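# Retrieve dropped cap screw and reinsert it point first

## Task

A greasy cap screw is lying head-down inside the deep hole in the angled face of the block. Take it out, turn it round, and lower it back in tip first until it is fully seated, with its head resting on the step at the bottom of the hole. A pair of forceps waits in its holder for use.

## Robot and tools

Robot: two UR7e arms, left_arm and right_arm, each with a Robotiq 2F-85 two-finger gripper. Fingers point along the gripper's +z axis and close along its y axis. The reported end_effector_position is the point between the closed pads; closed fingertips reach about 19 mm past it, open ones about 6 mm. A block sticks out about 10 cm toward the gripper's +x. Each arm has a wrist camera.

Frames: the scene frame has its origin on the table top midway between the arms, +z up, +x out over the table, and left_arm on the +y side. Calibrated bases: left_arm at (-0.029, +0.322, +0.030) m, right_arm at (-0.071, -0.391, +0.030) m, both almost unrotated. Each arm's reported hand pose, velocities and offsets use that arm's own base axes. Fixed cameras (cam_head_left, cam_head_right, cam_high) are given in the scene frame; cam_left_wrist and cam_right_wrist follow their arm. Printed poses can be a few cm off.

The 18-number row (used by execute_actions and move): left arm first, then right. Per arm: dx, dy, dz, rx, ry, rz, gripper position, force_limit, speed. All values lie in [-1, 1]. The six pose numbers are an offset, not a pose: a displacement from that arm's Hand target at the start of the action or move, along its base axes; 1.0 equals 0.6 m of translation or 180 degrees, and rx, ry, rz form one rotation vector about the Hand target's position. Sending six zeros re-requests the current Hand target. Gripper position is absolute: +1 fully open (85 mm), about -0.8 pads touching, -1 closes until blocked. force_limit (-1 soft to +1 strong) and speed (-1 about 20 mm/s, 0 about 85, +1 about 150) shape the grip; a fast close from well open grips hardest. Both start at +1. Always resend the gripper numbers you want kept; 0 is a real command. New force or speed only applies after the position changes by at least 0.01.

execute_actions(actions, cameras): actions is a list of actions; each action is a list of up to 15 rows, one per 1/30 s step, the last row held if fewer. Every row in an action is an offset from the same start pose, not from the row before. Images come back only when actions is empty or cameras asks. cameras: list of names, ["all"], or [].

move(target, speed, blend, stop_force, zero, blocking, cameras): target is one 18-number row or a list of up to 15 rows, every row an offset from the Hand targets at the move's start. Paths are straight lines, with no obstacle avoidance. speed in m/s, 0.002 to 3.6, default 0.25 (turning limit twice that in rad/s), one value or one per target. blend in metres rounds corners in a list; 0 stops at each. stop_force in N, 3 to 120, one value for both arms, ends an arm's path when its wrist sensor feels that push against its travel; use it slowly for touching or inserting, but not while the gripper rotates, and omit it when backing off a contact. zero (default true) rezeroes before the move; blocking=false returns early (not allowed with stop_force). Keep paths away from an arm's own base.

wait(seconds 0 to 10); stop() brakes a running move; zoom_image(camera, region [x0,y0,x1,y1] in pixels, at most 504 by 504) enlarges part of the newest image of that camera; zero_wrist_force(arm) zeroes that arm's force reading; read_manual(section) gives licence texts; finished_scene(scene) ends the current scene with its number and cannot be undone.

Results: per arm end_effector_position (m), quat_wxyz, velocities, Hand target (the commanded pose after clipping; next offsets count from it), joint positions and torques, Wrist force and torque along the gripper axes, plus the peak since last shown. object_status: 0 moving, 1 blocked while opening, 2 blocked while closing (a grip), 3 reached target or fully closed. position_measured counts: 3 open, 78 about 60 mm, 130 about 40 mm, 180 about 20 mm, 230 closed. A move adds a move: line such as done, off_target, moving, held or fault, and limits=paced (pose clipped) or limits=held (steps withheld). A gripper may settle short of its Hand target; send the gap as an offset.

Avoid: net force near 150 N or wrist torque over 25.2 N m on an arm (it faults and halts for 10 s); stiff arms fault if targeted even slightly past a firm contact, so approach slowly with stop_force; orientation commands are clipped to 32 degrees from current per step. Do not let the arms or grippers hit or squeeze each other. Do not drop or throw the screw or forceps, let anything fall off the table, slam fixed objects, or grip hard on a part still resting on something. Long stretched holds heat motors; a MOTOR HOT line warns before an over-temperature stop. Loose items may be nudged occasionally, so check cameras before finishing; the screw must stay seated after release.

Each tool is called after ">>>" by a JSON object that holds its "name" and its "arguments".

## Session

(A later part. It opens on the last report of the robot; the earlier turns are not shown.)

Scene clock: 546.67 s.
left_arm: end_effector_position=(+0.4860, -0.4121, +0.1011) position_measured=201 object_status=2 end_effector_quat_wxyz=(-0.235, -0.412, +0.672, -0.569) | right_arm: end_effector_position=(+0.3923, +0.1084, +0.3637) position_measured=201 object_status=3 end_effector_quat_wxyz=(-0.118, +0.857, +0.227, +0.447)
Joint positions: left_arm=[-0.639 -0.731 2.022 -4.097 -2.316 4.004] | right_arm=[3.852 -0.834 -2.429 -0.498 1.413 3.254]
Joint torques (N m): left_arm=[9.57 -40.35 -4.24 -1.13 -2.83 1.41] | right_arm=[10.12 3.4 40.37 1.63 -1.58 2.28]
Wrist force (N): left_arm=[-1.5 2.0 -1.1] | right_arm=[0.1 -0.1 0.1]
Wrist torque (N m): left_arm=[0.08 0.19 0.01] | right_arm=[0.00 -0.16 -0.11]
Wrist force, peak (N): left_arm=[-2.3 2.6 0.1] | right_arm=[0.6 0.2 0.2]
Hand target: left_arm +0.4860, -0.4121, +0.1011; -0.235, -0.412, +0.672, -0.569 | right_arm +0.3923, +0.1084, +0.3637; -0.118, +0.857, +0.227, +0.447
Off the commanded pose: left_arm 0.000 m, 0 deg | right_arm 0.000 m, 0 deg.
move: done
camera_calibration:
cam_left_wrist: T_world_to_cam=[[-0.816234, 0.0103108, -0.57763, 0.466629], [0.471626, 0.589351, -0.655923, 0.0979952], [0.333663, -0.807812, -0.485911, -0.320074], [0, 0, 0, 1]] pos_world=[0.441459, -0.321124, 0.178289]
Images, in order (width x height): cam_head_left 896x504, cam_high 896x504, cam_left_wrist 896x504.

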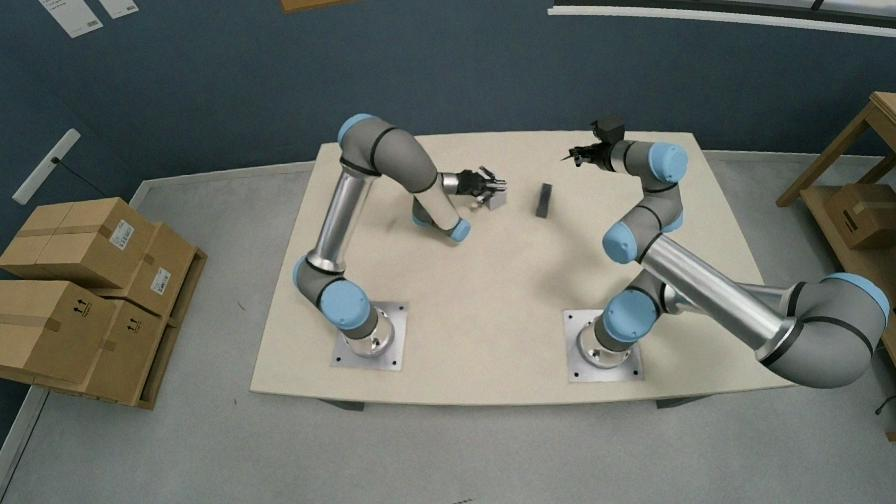

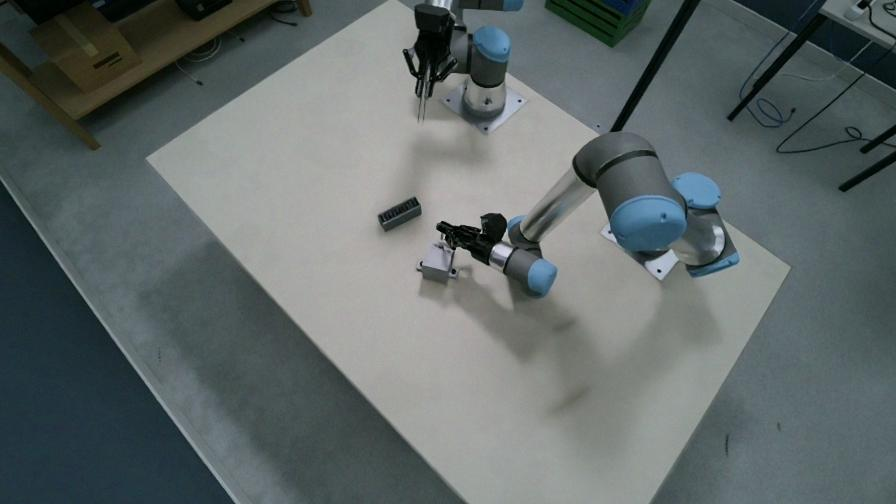

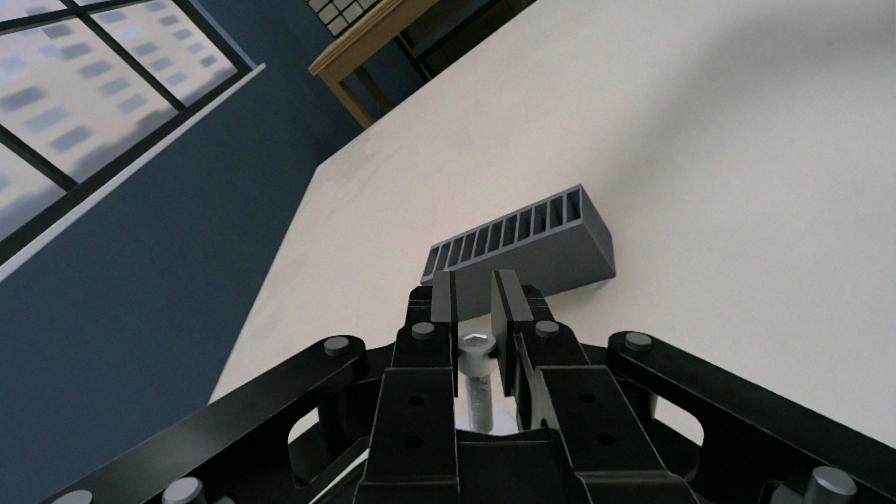

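>>> {"name": "move", "arguments": {"target": [0,0,0,0,0,0,-1,-0.7,-1,-0.029,0.143,-0.3245,0.0627,-0.1199,-0.0521,-0.57,0,-1], "speed": 0.2, "cameras": ["cam_right_wrist"]}}

>>> {"name": "zoom_image", "arguments": {"camera": "cam_right_wrist", "region": [300, 150, 500, 350]}}

Scene clock: 563.47 s.
left_arm: end_effector_position=(+0.4860, -0.4121, +0.1011) position_measured=201 object_status=2 end_effector_quat_wxyz=(-0.235, -0.412, +0.672, -0.569) | right_arm: end_effector_position=(+0.3826, +0.1463, +0.2745) position_measured=201 object_status=3 end_effector_quat_wxyz=(-0.123, +0.819, +0.185, +0.528)
Joint positions: left_arm=[-0.639 -0.731 2.022 -4.097 -2.316 4.004] | right_arm=[4.244 -0.875 -2.787 0.004 0.985 3.452]
Joint torques (N m): left_arm=[8.62 -38.73 -11.56 -1.35 -2.32 1.64] | right_arm=[-8.35 1.22 34.62 1.41 0.87 -2.54]
Wrist force (N): left_arm=[-1.6 2.0 -1.3] | right_arm=[0.3 -0.7 0.2]
Wrist torque (N m): left_arm=[0.09 0.21 0.01] | right_arm=[-0.11 -0.08 -0.03]
Wrist force, peak (N): left_arm=[-1.9 2.2 -1.3] | right_arm=[-7.3 0.7 1.7]
Hand target: left_arm +0.4860, -0.4121, +0.1011; -0.235, -0.412, +0.672, -0.569 | right_arm +0.3826, +0.1463, +0.2744; -0.123, +0.819, +0.185, +0.528 (not the last commanded pose)
Off the commanded pose: left_arm 0.000 m, 0 deg | right_arm 0.116 m, 15 deg.
move: held (right_arm; a check stopped the path); limits=held
pose unreachable (right arm): on one or more control steps of this call, first in action 0 (counted from 0), this arm could not follow its commanded pose, so it was not sent that pose on those steps. It may still have moved: this result reports where it is.
cause: moving toward the commanded pose would bring two parts of the arm too close to each other (joints 3 (elbow) and 4 (wrist 1) lie between them).
camera_calibration:
cam_right_wrist: T_world_to_cam=[[0.443554, -0.896182, 0.0108617, -0.0379126], [-0.630034, -0.320401, -0.70739, 0.493033], [0.63743, 0.306923, -0.70674, 0.0343797], [0, 0, 0, 1]] pos_world=[0.305529, 0.11344, 0.373476]
Images, in order (width x height): cam_right_wrist 896x504.

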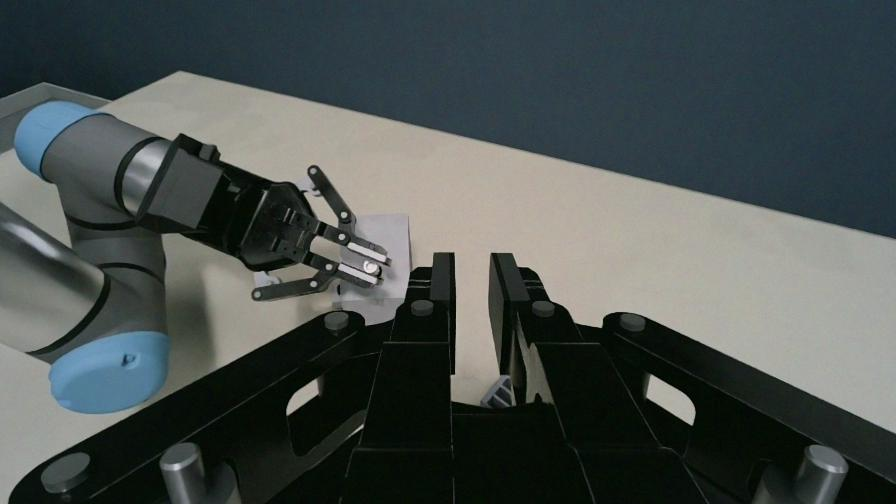

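Scaled by 2.520 from the camera's 896x504 image, which has a finer 1280x720 frame.

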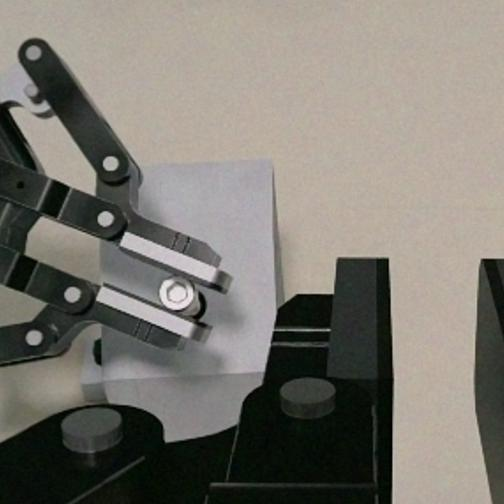

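>>> {"name": "execute_actions", "arguments": {"actions": []}}

>>> {"name": "zoom_image", "arguments": {"camera": "cam_high", "region": [360, 40, 520, 200]}}

>>> {"name": "zoom_image", "arguments": {"camera": "cam_right_wrist", "region": [400, 240, 560, 420]}}

Scene clock: 570.77 s.
left_arm: end_effector_position=(+0.4860, -0.4121, +0.1011) position_measured=201 object_status=2 end_effector_quat_wxyz=(-0.235, -0.412, +0.672, -0.569) | right_arm: end_effector_position=(+0.3826, +0.1463, +0.2744) position_measured=201 object_status=3 end_effector_quat_wxyz=(-0.123, +0.819, +0.185, +0.528)
Joint positions: left_arm=[-0.639 -0.731 2.022 -4.097 -2.316 4.004] | right_arm=[4.244 -0.875 -2.787 0.004 0.985 3.452]
Joint velocities: within noise
Joint torques (N m): left_arm=[9.55 -38.41 -15.21 -1.67 -2.2 1.45] | right_arm=[13.48 1.57 11.95 3.55 -2.29 -2.39]
Motor temperatures (°C): left_arm=[38 29 40 39 37 49] | right_arm=[40 35 39 47 51 42]
Wrist force (N): left_arm=[-1.6 2.4 -1.2] | right_arm=[0.4 -0.5 0.1]
Wrist torque (N m): left_arm=[0.15 0.22 0.01] | right_arm=[-0.08 -0.11 -0.03]
Wrist force, peak (N): left_arm=[-1.6 2.4 -1.2] | right_arm=[0.6 -1.1 0.0]
Hand target: left_arm +0.4860, -0.4121, +0.1011; -0.235, -0.412, +0.672, -0.569 | right_arm +0.3826, +0.1463, +0.2744; -0.123, +0.819, +0.185, +0.528 (not the last commanded pose)
Tool commands: left_gripper/position=-1.0 left_gripper/force_limit=-0.7 left_gripper/speed=-1.0 right_gripper/position=-0.57 right_gripper/force_limit=+0.0 right_gripper/speed=-1.0
Off the commanded pose: left_arm 0.000 m, 0 deg | right_arm 0.116 m, 15 deg.
camera_calibration:
cam_left_wrist: T_world_to_cam=[[-0.816234, 0.0103126, -0.577629, 0.46663], [0.471607, 0.589398, -0.655894, 0.0980135], [0.33369, -0.807777, -0.48595, -0.320067], [0, 0, 0, 1]] pos_world=[0.441459, -0.321124, 0.178289]
cam_right_wrist: T_world_to_cam=[[0.443753, -0.896083, 0.0108945, -0.0379968], [-0.629973, -0.320572, -0.707366, 0.492955], [0.637351, 0.307033, -0.706763, 0.0343288], [0, 0, 0, 1]] pos_world=[0.305531, 0.113439, 0.373376]

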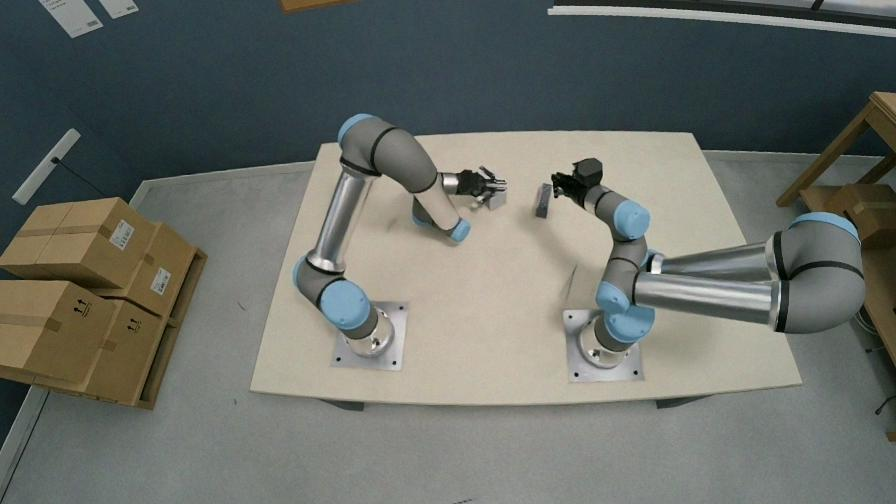

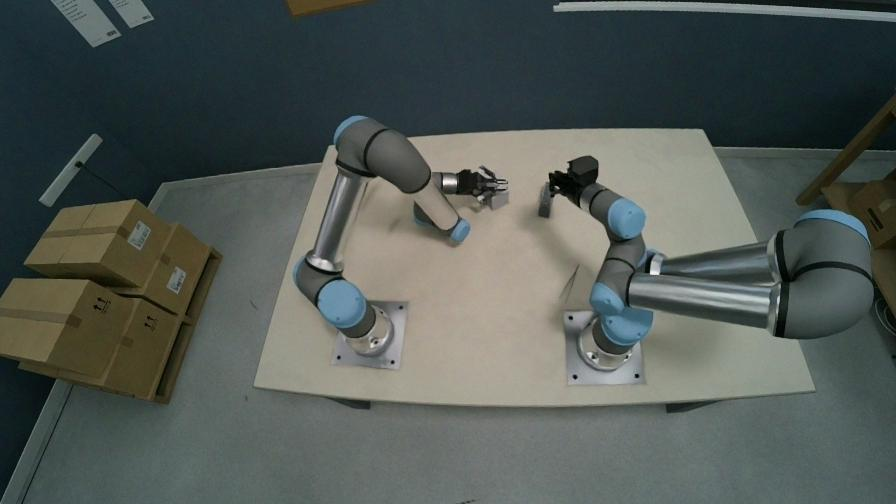

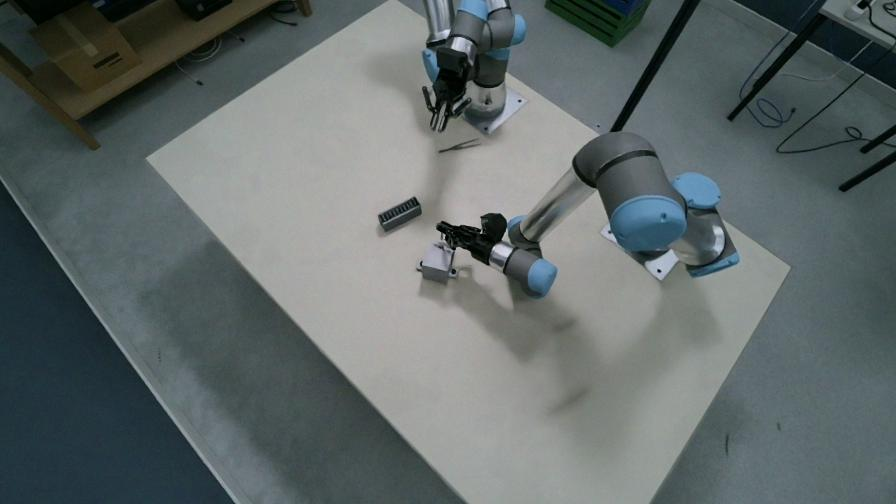

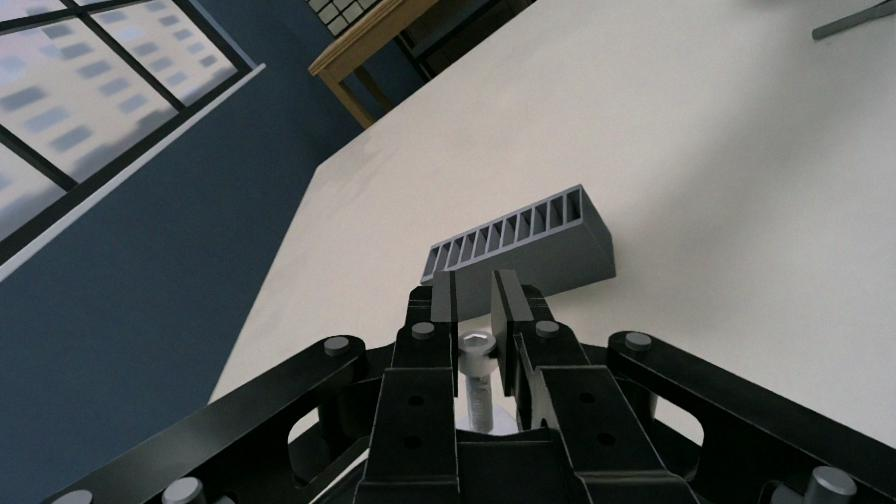

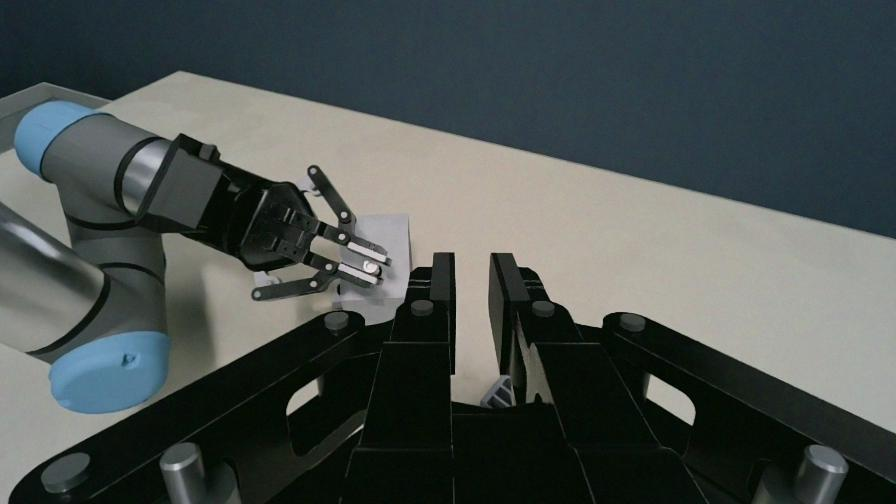

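Scaled by 3.150 from the camera's 896x504 image, which has a finer 1280x720 frame.

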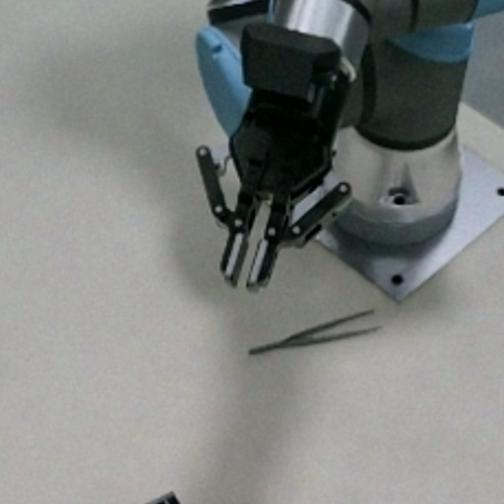

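Scaled by 2.800 from the camera's 896x504 image, which has a finer 1280x720 frame.

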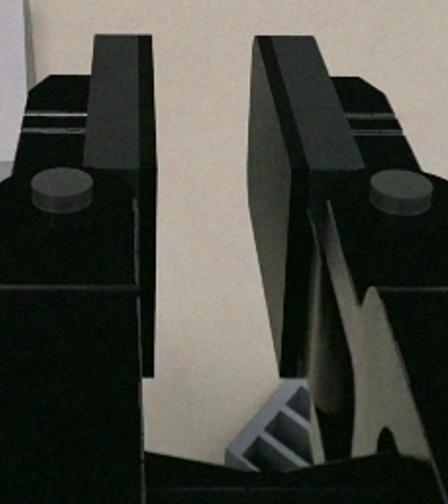

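>>> {"name": "zoom_image", "arguments": {"camera": "cam_right_wrist", "region": [340, 240, 400, 300]}}

Scaled by 8.400 from the camera's 896x504 image, which has a finer 1280x720 frame.

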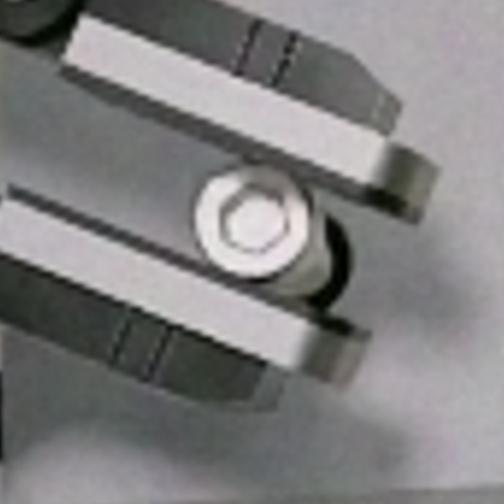

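>>> {"name": "move", "arguments": {"target": [0.0095,0.0111,-0.0107,0,0,0,-1,-0.7,-1,0,0,0,0,0,0,-0.57,0,-1], "speed": 0.05, "cameras": ["cam_right_wrist","cam_high"]}}

>>> {"name": "zoom_image", "arguments": {"camera": "cam_right_wrist", "region": [340, 240, 400, 300]}}

>>> {"name": "zoom_image", "arguments": {"camera": "cam_high", "region": [410, 210, 470, 270]}}

Scene clock: 594.47 s.
left_arm: end_effector_position=(+0.4918, -0.4054, +0.0946) position_measured=201 object_status=2 end_effector_quat_wxyz=(-0.235, -0.411, +0.672, -0.569) | right_arm: end_effector_position=(+0.3826, +0.1463, +0.2744) position_measured=201 object_status=3 end_effector_quat_wxyz=(-0.123, +0.819, +0.185, +0.528)
Joint positions: left_arm=[-0.62 -0.713 2.01 -4.098 -2.334 4.013] | right_arm=[4.244 -0.875 -2.787 0.004 0.985 3.452]
Joint torques (N m): left_arm=[-7.48 -53.51 -0.4 -1.75 1.33 -1.24] | right_arm=[13.9 1.74 12.33 3.56 -2.35 -2.24]
Wrist force (N): left_arm=[-1.7 2.3 -1.1] | right_arm=[0.1 -0.8 0.1]
Wrist torque (N m): left_arm=[0.13 0.22 -0.07] | right_arm=[-0.12 -0.07 -0.03]
Wrist force, peak (N): left_arm=[-2.0 2.3 -1.5] | right_arm=[0.3 -1.1 -0.2]
Hand target: left_arm +0.4917, -0.4054, +0.0947; -0.235, -0.412, +0.672, -0.569 | right_arm +0.3826, +0.1463, +0.2744; -0.123, +0.819, +0.185, +0.528
Off the commanded pose: left_arm 0.000 m, 0 deg | right_arm 0.000 m, 0 deg.
move: done
camera_calibration:
cam_right_wrist: T_world_to_cam=[[0.443753, -0.896083, 0.0108945, -0.0379968], [-0.629973, -0.320572, -0.707366, 0.492955], [0.637351, 0.307033, -0.706763, 0.0343288], [0, 0, 0, 1]] pos_world=[0.305531, 0.113439, 0.373376]
Images, in order (width x height): cam_high 896x504, cam_right_wrist 896x504.

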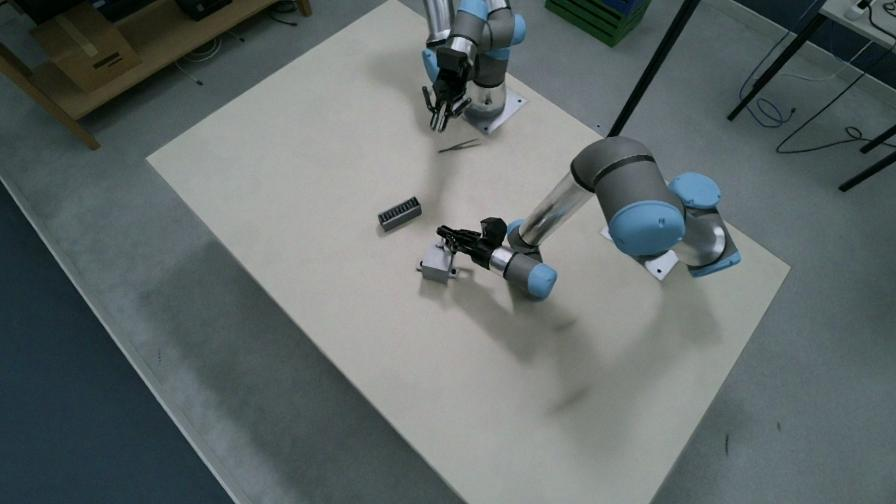

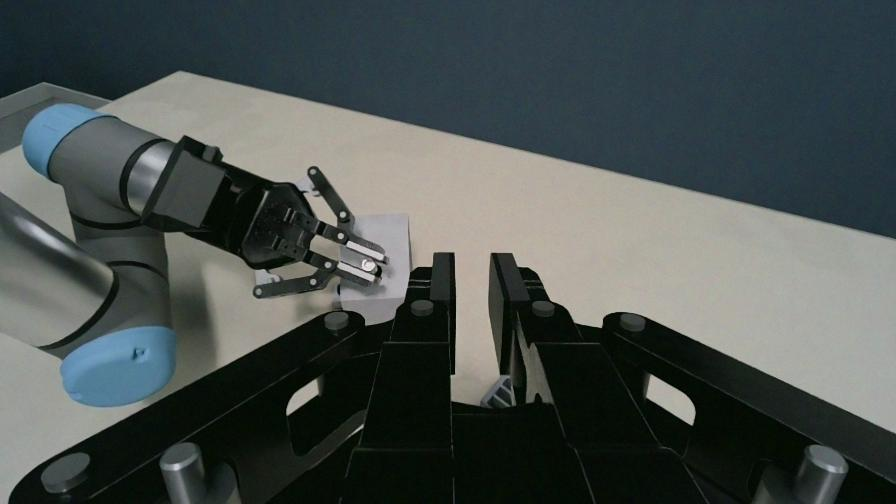

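Scaled by 8.400 from the camera's 896x504 image, which has a finer 1280x720 frame.

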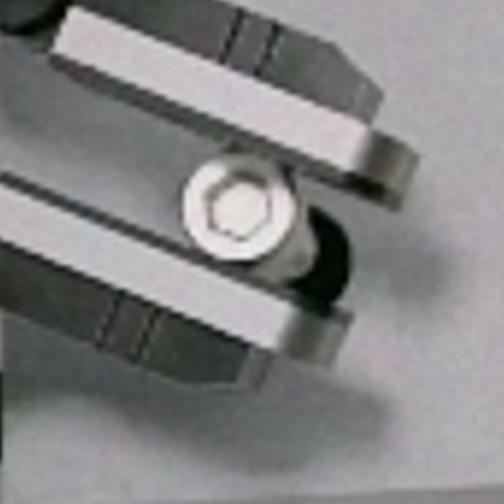

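Scaled by 8.400 from the camera's 896x504 image, which has a finer 1280x720 frame.

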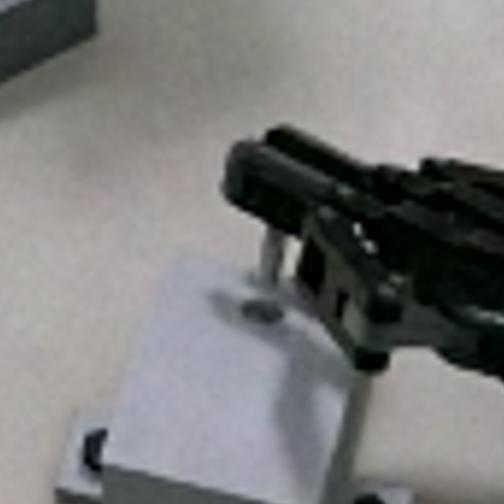

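>>> {"name": "move", "arguments": {"target": [0.0108,0.0062,-0.0177,0,0,0,-1,-0.7,-1,0,0,0,0,0,0,-0.57,0,-1], "speed": 0.02, "stop_force": 4, "cameras": ["cam_right_wrist","cam_high"]}}

>>> {"name": "zoom_image", "arguments": {"camera": "cam_right_wrist", "region": [340, 240, 400, 300]}}

>>> {"name": "zoom_image", "arguments": {"camera": "cam_high", "region": [410, 210, 470, 270]}}

Scene clock: 600.50 s.
left_arm: end_effector_position=(+0.4982, -0.4017, +0.0840) position_measured=201 object_status=2 end_effector_quat_wxyz=(-0.235, -0.412, +0.672, -0.569) | right_arm: end_effector_position=(+0.3826, +0.1463, +0.2744) position_measured=201 object_status=3 end_effector_quat_wxyz=(-0.123, +0.819, +0.185, +0.528)
Joint positions: left_arm=[-0.605 -0.684 1.99 -4.102 -2.348 4.019] | right_arm=[4.244 -0.875 -2.787 0.004 0.985 3.452]
Joint torques (N m): left_arm=[-8.89 -54.01 1.28 -1.76 1.68 -1.77] | right_arm=[13.62 1.67 12.53 2.64 -2.23 -1.34]
Wrist force (N): left_arm=[-1.4 2.1 -1.1] | right_arm=[0.4 -0.7 0.2]
Wrist torque (N m): left_arm=[0.11 0.19 -0.05] | right_arm=[-0.11 -0.10 -0.03]
Wrist force, peak (N): left_arm=[-1.7 2.4 -1.4] | right_arm=[0.7 -1.0 -0.2]
Hand target: left_arm +0.4982, -0.4017, +0.0840; -0.235, -0.412, +0.672, -0.569 | right_arm +0.3826, +0.1463, +0.2744; -0.123, +0.819, +0.185, +0.528
Off the commanded pose: left_arm 0.000 m, 0 deg | right_arm 0.000 m, 0 deg.
move: done
camera_calibration:
cam_right_wrist: T_world_to_cam=[[0.443753, -0.896083, 0.0108945, -0.0379968], [-0.629973, -0.320572, -0.707366, 0.492955], [0.637351, 0.307033, -0.706763, 0.0343288], [0, 0, 0, 1]] pos_world=[0.305531, 0.113439, 0.373376]
Images, in order (width x height): cam_high 896x504, cam_right_wrist 896x504.

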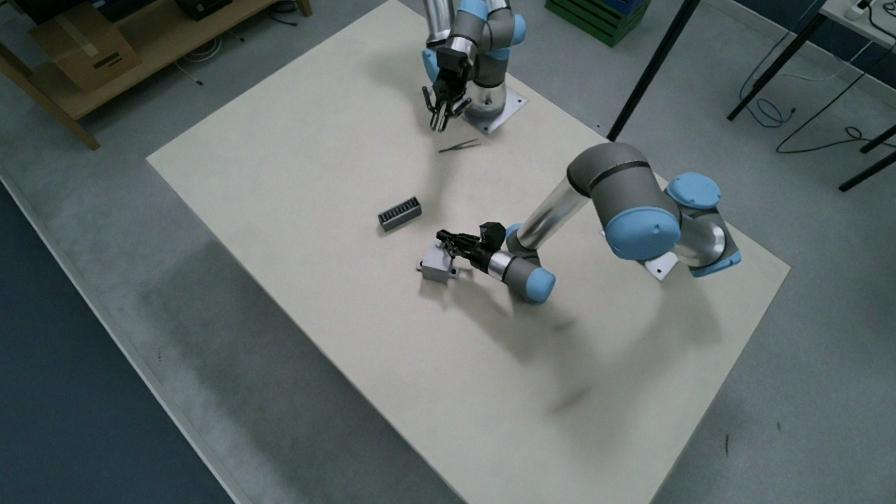

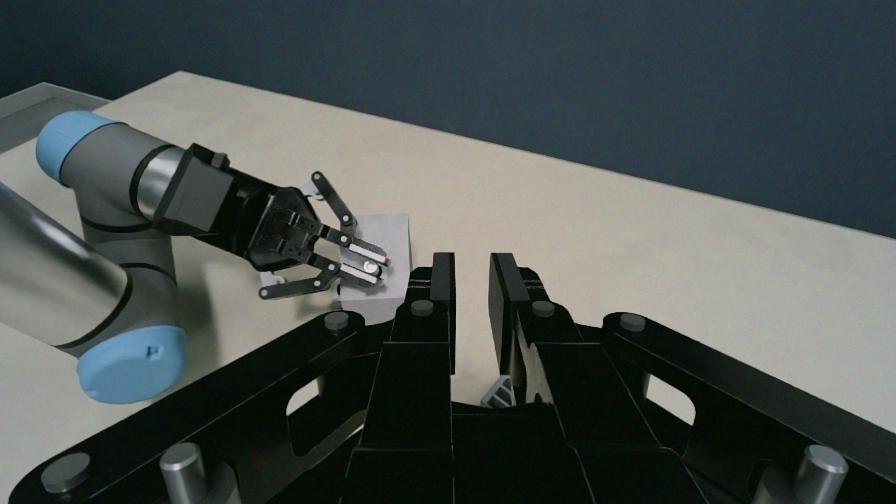

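Scaled by 8.400 from the camera's 896x504 image, which has a finer 1280x720 frame.

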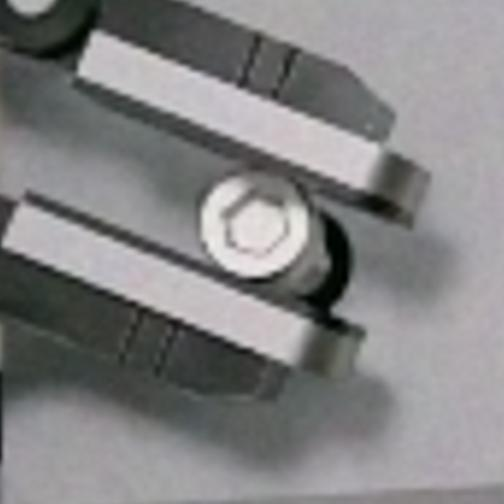

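Scaled by 8.400 from the camera's 896x504 image, which has a finer 1280x720 frame.

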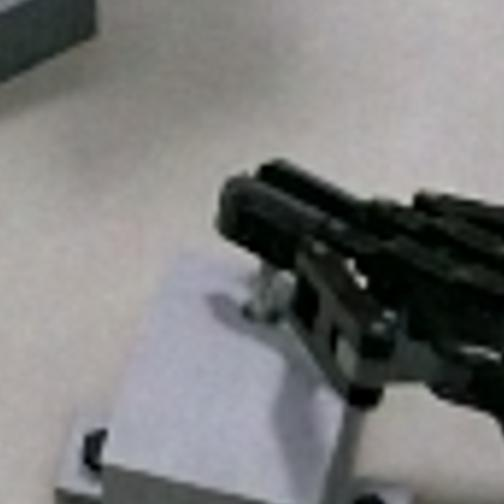

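>>> {"name": "move", "arguments": {"target": [0.0108,0.0062,-0.0177,0,0,0,-1,-0.7,-1,0,0,0,0,0,0,-0.57,0,-1], "speed": 0.02, "stop_force": 4, "cameras": ["cam_right_wrist","cam_high"]}}

>>> {"name": "zoom_image", "arguments": {"camera": "cam_right_wrist", "region": [340, 240, 400, 300]}}

>>> {"name": "zoom_image", "arguments": {"camera": "cam_high", "region": [410, 210, 470, 270]}}

Scene clock: 613.87 s.
left_arm: end_effector_position=(+0.5047, -0.3980, +0.0734) position_measured=201 object_status=2 end_effector_quat_wxyz=(-0.235, -0.412, +0.672, -0.569) | right_arm: end_effector_position=(+0.3826, +0.1463, +0.2744) position_measured=201 object_status=3 end_effector_quat_wxyz=(-0.123, +0.819, +0.185, +0.528)
Joint positions: left_arm=[-0.591 -0.655 1.969 -4.104 -2.361 4.026] | right_arm=[4.244 -0.875 -2.787 0.004 0.985 3.452]
Joint torques (N m): left_arm=[-8.76 -56.55 -0.33 -2.02 1.71 -1.73] | right_arm=[13.82 1.63 12.05 1.81 -2.37 -0.33]
Wrist force (N): left_arm=[-1.5 2.2 -1.2] | right_arm=[0.5 -1.0 -0.1]
Wrist torque (N m): left_arm=[0.12 0.19 -0.05] | right_arm=[-0.15 -0.13 -0.03]
Wrist force, peak (N): left_arm=[-1.8 2.4 -1.3] | right_arm=[0.3 -1.2 0.1]
Hand target: left_arm +0.5047, -0.3980, +0.0734; -0.235, -0.412, +0.672, -0.569 | right_arm +0.3826, +0.1463, +0.2744; -0.123, +0.819, +0.185, +0.528
Off the commanded pose: left_arm 0.000 m, 0 deg | right_arm 0.000 m, 0 deg.
move: done
camera_calibration:
cam_right_wrist: T_world_to_cam=[[0.443753, -0.896083, 0.0108945, -0.0379968], [-0.629973, -0.320572, -0.707366, 0.492955], [0.637351, 0.307033, -0.706763, 0.0343288], [0, 0, 0, 1]] pos_world=[0.305531, 0.113439, 0.373376]
Images, in order (width x height): cam_high 896x504, cam_right_wrist 896x504.

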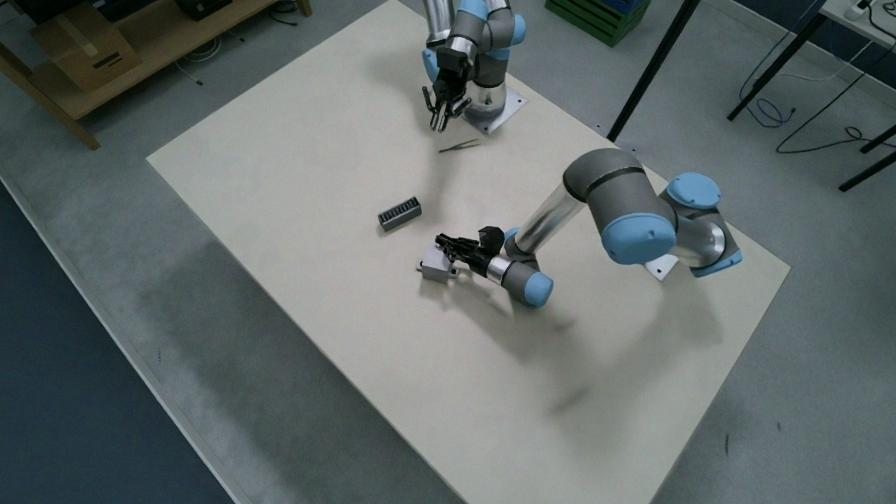

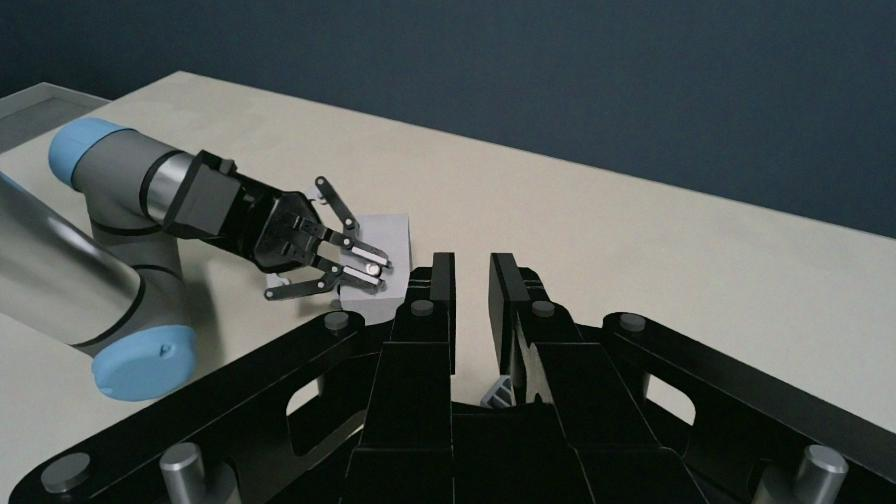

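Scaled by 8.400 from the camera's 896x504 image, which has a finer 1280x720 frame.

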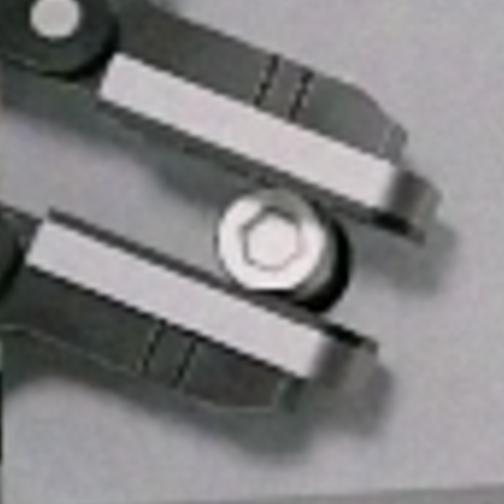

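Scaled by 8.400 from the camera's 896x504 image, which has a finer 1280x720 frame.

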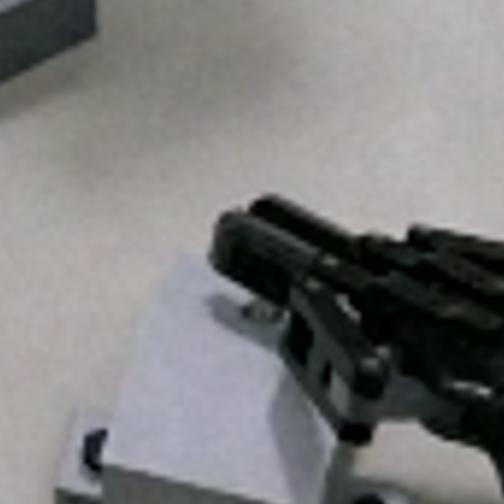

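>>> {"name": "move", "arguments": {"target": [0.0083,0.0047,-0.0137,0,0,0,-1,-0.7,-1,0,0,0,0,0,0,-0.57,0,-1], "speed": 0.015, "stop_force": 4, "cameras": ["cam_right_wrist","cam_high"]}}

>>> {"name": "zoom_image", "arguments": {"camera": "cam_right_wrist", "region": [340, 240, 400, 300]}}

>>> {"name": "zoom_image", "arguments": {"camera": "cam_high", "region": [410, 210, 470, 270]}}

Scene clock: 619.67 s.
left_arm: end_effector_position=(+0.5096, -0.3952, +0.0653) position_measured=201 object_status=2 end_effector_quat_wxyz=(-0.235, -0.411, +0.672, -0.569) | right_arm: end_effector_position=(+0.3826, +0.1463, +0.2744) position_measured=201 object_status=3 end_effector_quat_wxyz=(-0.123, +0.819, +0.185, +0.528)
Joint positions: left_arm=[-0.58 -0.633 1.952 -4.106 -2.371 4.031] | right_arm=[4.244 -0.875 -2.787 0.004 0.985 3.452]
Joint torques (N m): left_arm=[-6.53 -53.79 2.09 -0.53 1.84 -1.27] | right_arm=[13.73 1.28 12.04 1.28 -2.34 0.81]
Wrist force (N): left_arm=[1.6 1.4 -1.2] | right_arm=[0.4 -0.6 0.2]
Wrist torque (N m): left_arm=[0.12 0.10 -0.09] | right_arm=[-0.09 -0.12 -0.03]
Wrist force, peak (N): left_arm=[10.2 2.4 -3.7] | right_arm=[0.6 -1.0 -0.1]
Hand target: left_arm +0.5096, -0.3952, +0.0653; -0.235, -0.411, +0.672, -0.569 | right_arm +0.3826, +0.1463, +0.2744; -0.123, +0.819, +0.185, +0.528
Off the commanded pose: left_arm 0.000 m, 0 deg | right_arm 0.000 m, 0 deg.
move: contact (left_arm)
camera_calibration:
cam_right_wrist: T_world_to_cam=[[0.443753, -0.896083, 0.0108945, -0.0379968], [-0.629973, -0.320572, -0.707366, 0.492955], [0.637351, 0.307033, -0.706763, 0.0343288], [0, 0, 0, 1]] pos_world=[0.305531, 0.113439, 0.373376]
Images, in order (width x height): cam_high 896x504, cam_right_wrist 896x504.

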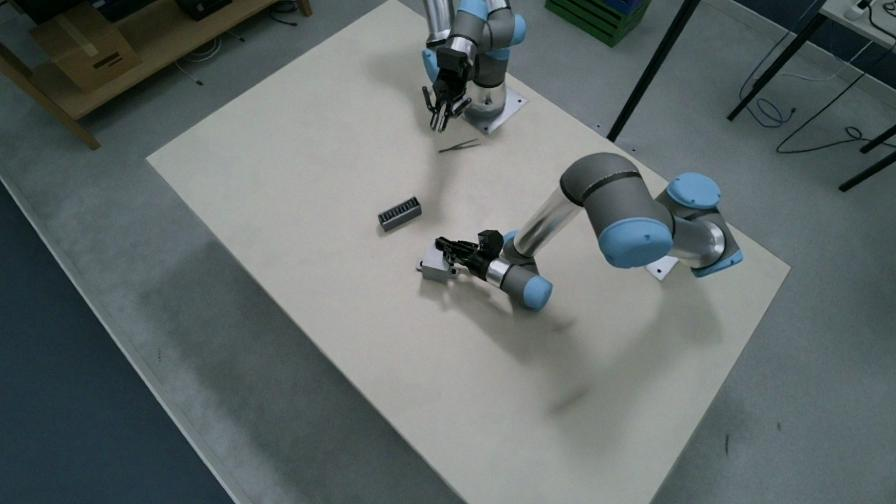

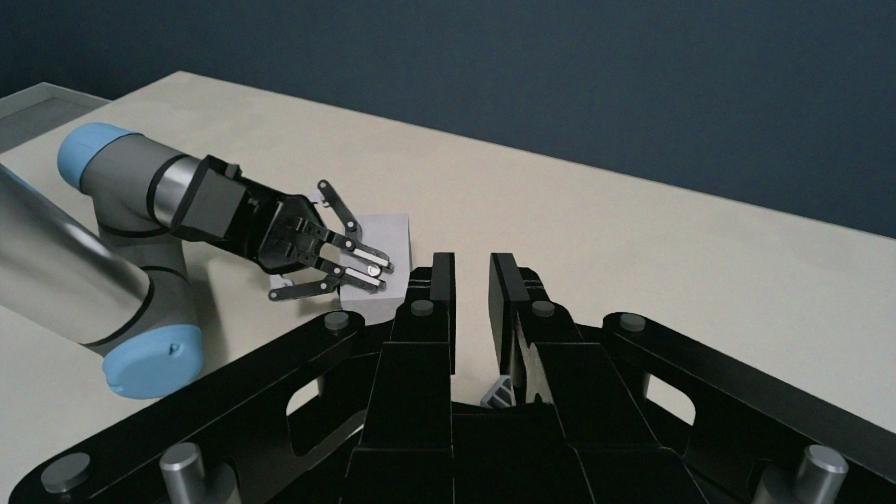

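Scaled by 8.400 from the camera's 896x504 image, which has a finer 1280x720 frame.

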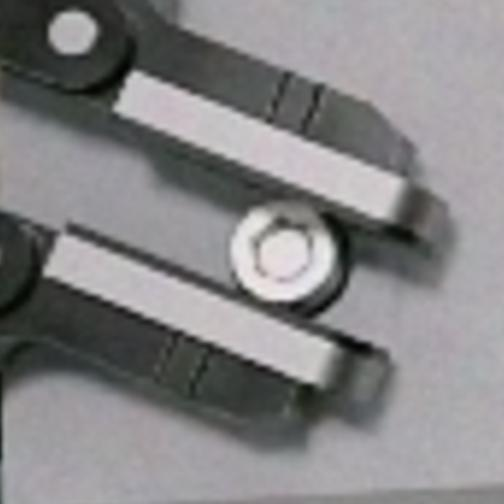

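Scaled by 8.400 from the camera's 896x504 image, which has a finer 1280x720 frame.

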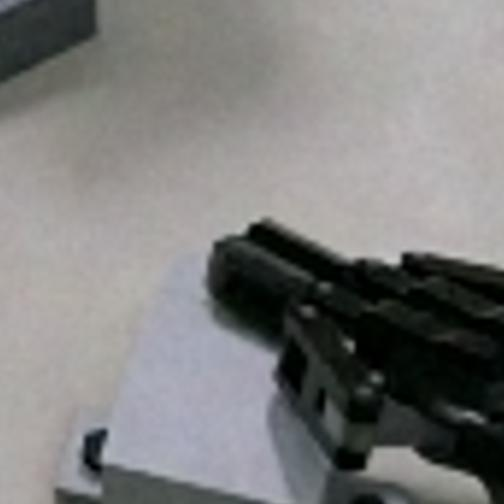

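>>> {"name": "move", "arguments": {"target": [-0.0007,-0.0004,0.0011,0,0,0,-0.45,-0.7,-1,0,0,0,0,0,0,-0.57,0,-1], "speed": 0.02, "cameras": ["cam_right_wrist"]}}

>>> {"name": "zoom_image", "arguments": {"camera": "cam_right_wrist", "region": [340, 240, 400, 300]}}

Scene clock: 623.63 s.
left_arm: end_effector_position=(+0.5091, -0.3955, +0.0660) position_measured=186 object_status=3 end_effector_quat_wxyz=(-0.235, -0.411, +0.672, -0.569) | right_arm: end_effector_position=(+0.3826, +0.1463, +0.2744) position_measured=201 object_status=3 end_effector_quat_wxyz=(-0.123, +0.819, +0.185, +0.528)
Joint positions: left_arm=[-0.581 -0.635 1.953 -4.106 -2.37 4.031] | right_arm=[4.244 -0.875 -2.787 0.004 0.985 3.452]
Joint torques (N m): left_arm=[-7.77 -53.11 -0.82 -1.06 1.49 -1.46] | right_arm=[13.26 1.92 12.84 1.26 -2.26 1.64]
Wrist force (N): left_arm=[-1.5 1.9 -1.2] | right_arm=[0.3 -0.8 0.1]
Wrist torque (N m): left_arm=[0.10 0.24 0.01] | right_arm=[-0.13 -0.08 -0.02]
Wrist force, peak (N): left_arm=[2.7 1.2 -1.8] | right_arm=[0.5 -1.1 -0.1]
Hand target: left_arm +0.5092, -0.3955, +0.0660; -0.235, -0.411, +0.672, -0.569 | right_arm +0.3826, +0.1463, +0.2744; -0.123, +0.819, +0.185, +0.528
Off the commanded pose: left_arm 0.000 m, 0 deg | right_arm 0.000 m, 0 deg.
move: done
camera_calibration:
cam_right_wrist: T_world_to_cam=[[0.443753, -0.896083, 0.0108945, -0.0379968], [-0.629973, -0.320572, -0.707366, 0.492955], [0.637351, 0.307033, -0.706763, 0.0343288], [0, 0, 0, 1]] pos_world=[0.305531, 0.113439, 0.373376]
Images, in order (width x height): cam_right_wrist 896x504.

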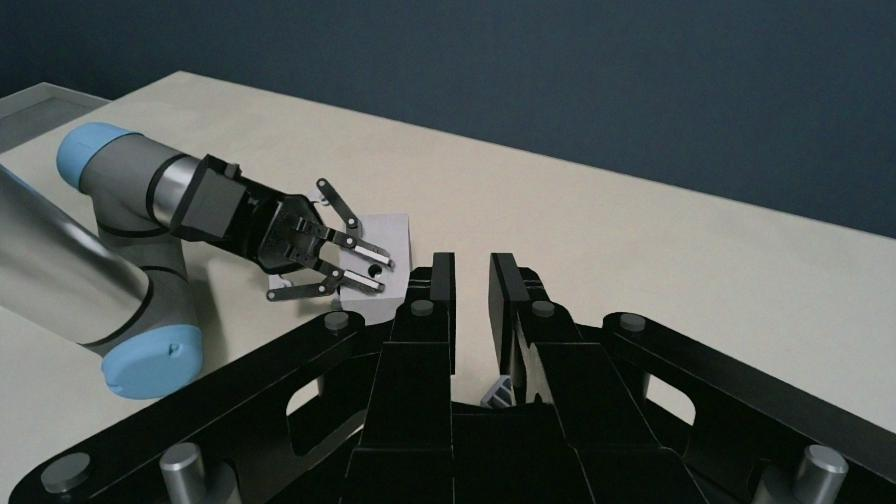

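Scaled by 8.400 from the camera's 896x504 image, which has a finer 1280x720 frame.

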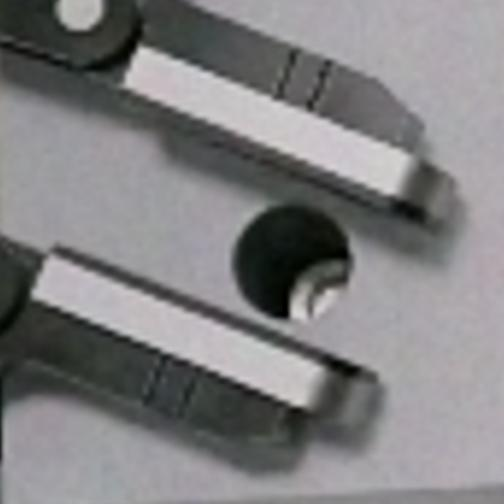

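>>> {"name": "move", "arguments": {"target": [[-0.025,-0.014,0.041,0,0,0,-0.3,-0.7,-1,0,0,0,0,0,0,-0.57,0,-1],[-0.08,0.26,0.12,0,0,0,-0.3,-0.7,-1,0,0,0,0,0,0,-0.57,0,-1],[-0.08,0.26,0.12,0,0,0,-0.3,-0.7,-1,0.159,0.218,-0.229,-0.0164,0.0542,0.0087,-0.57,0,-1]], "speed": 0.15, "cameras": ["cam_right_wrist"]}}

>>> {"name": "zoom_image", "arguments": {"camera": "cam_right_wrist", "region": [410, 210, 490, 290]}}

Scene clock: 637.50 s.
left_arm: end_effector_position=(+0.4612, -0.2395, +0.1380) position_measured=167 object_status=3 end_effector_quat_wxyz=(-0.235, -0.411, +0.672, -0.569) | right_arm: end_effector_position=(+0.4780, +0.2770, +0.1371) position_measured=201 object_status=3 end_effector_quat_wxyz=(-0.124, +0.862, +0.199, +0.450)
Joint positions: left_arm=[-0.305 -0.9 2.245 -3.978 -2.622 4.223] | right_arm=[4.087 -1.852 -2.509 0.57 1.203 3.45]
Joint torques (N m): left_arm=[9.77 -28.65 1.28 -1.82 -3.27 1.3] | right_arm=[13.59 14.94 9.6 1.33 -1.97 -2.57]
Wrist force (N): left_arm=[-1.6 2.2 -1.0] | right_arm=[0.7 -0.4 -0.4]
Wrist torque (N m): left_arm=[0.14 0.25 0.06] | right_arm=[-0.06 -0.20 -0.06]
Wrist force, peak (N): left_arm=[-1.4 2.2 -3.1] | right_arm=[1.2 0.2 -1.7]
Hand target: left_arm +0.4612, -0.2395, +0.1380; -0.235, -0.411, +0.672, -0.569 | right_arm +0.4780, +0.2771, +0.1370; -0.124, +0.862, +0.199, +0.450
Off the commanded pose: left_arm 0.000 m, 0 deg | right_arm 0.000 m, 0 deg.
move: done
camera_calibration:
cam_right_wrist: T_world_to_cam=[[0.467122, -0.883945, -0.0209446, 0.0280354], [-0.729824, -0.372088, -0.573504, 0.541508], [0.499153, 0.283183, -0.818935, -0.0755872], [0, 0, 0, 1]] pos_world=[0.419839, 0.247675, 0.249243]
Images, in order (width x height): cam_right_wrist 896x504.

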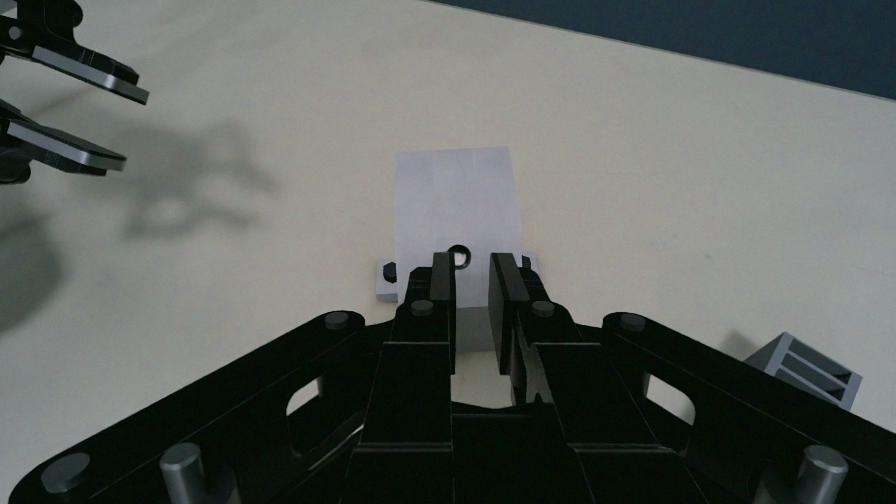

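Scaled by 6.300 from the camera's 896x504 image, which has a finer 1280x720 frame.

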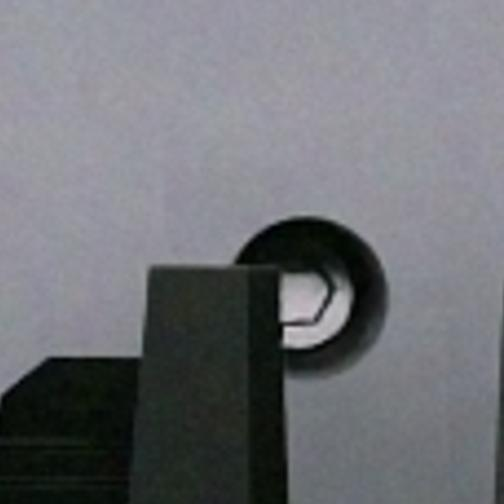

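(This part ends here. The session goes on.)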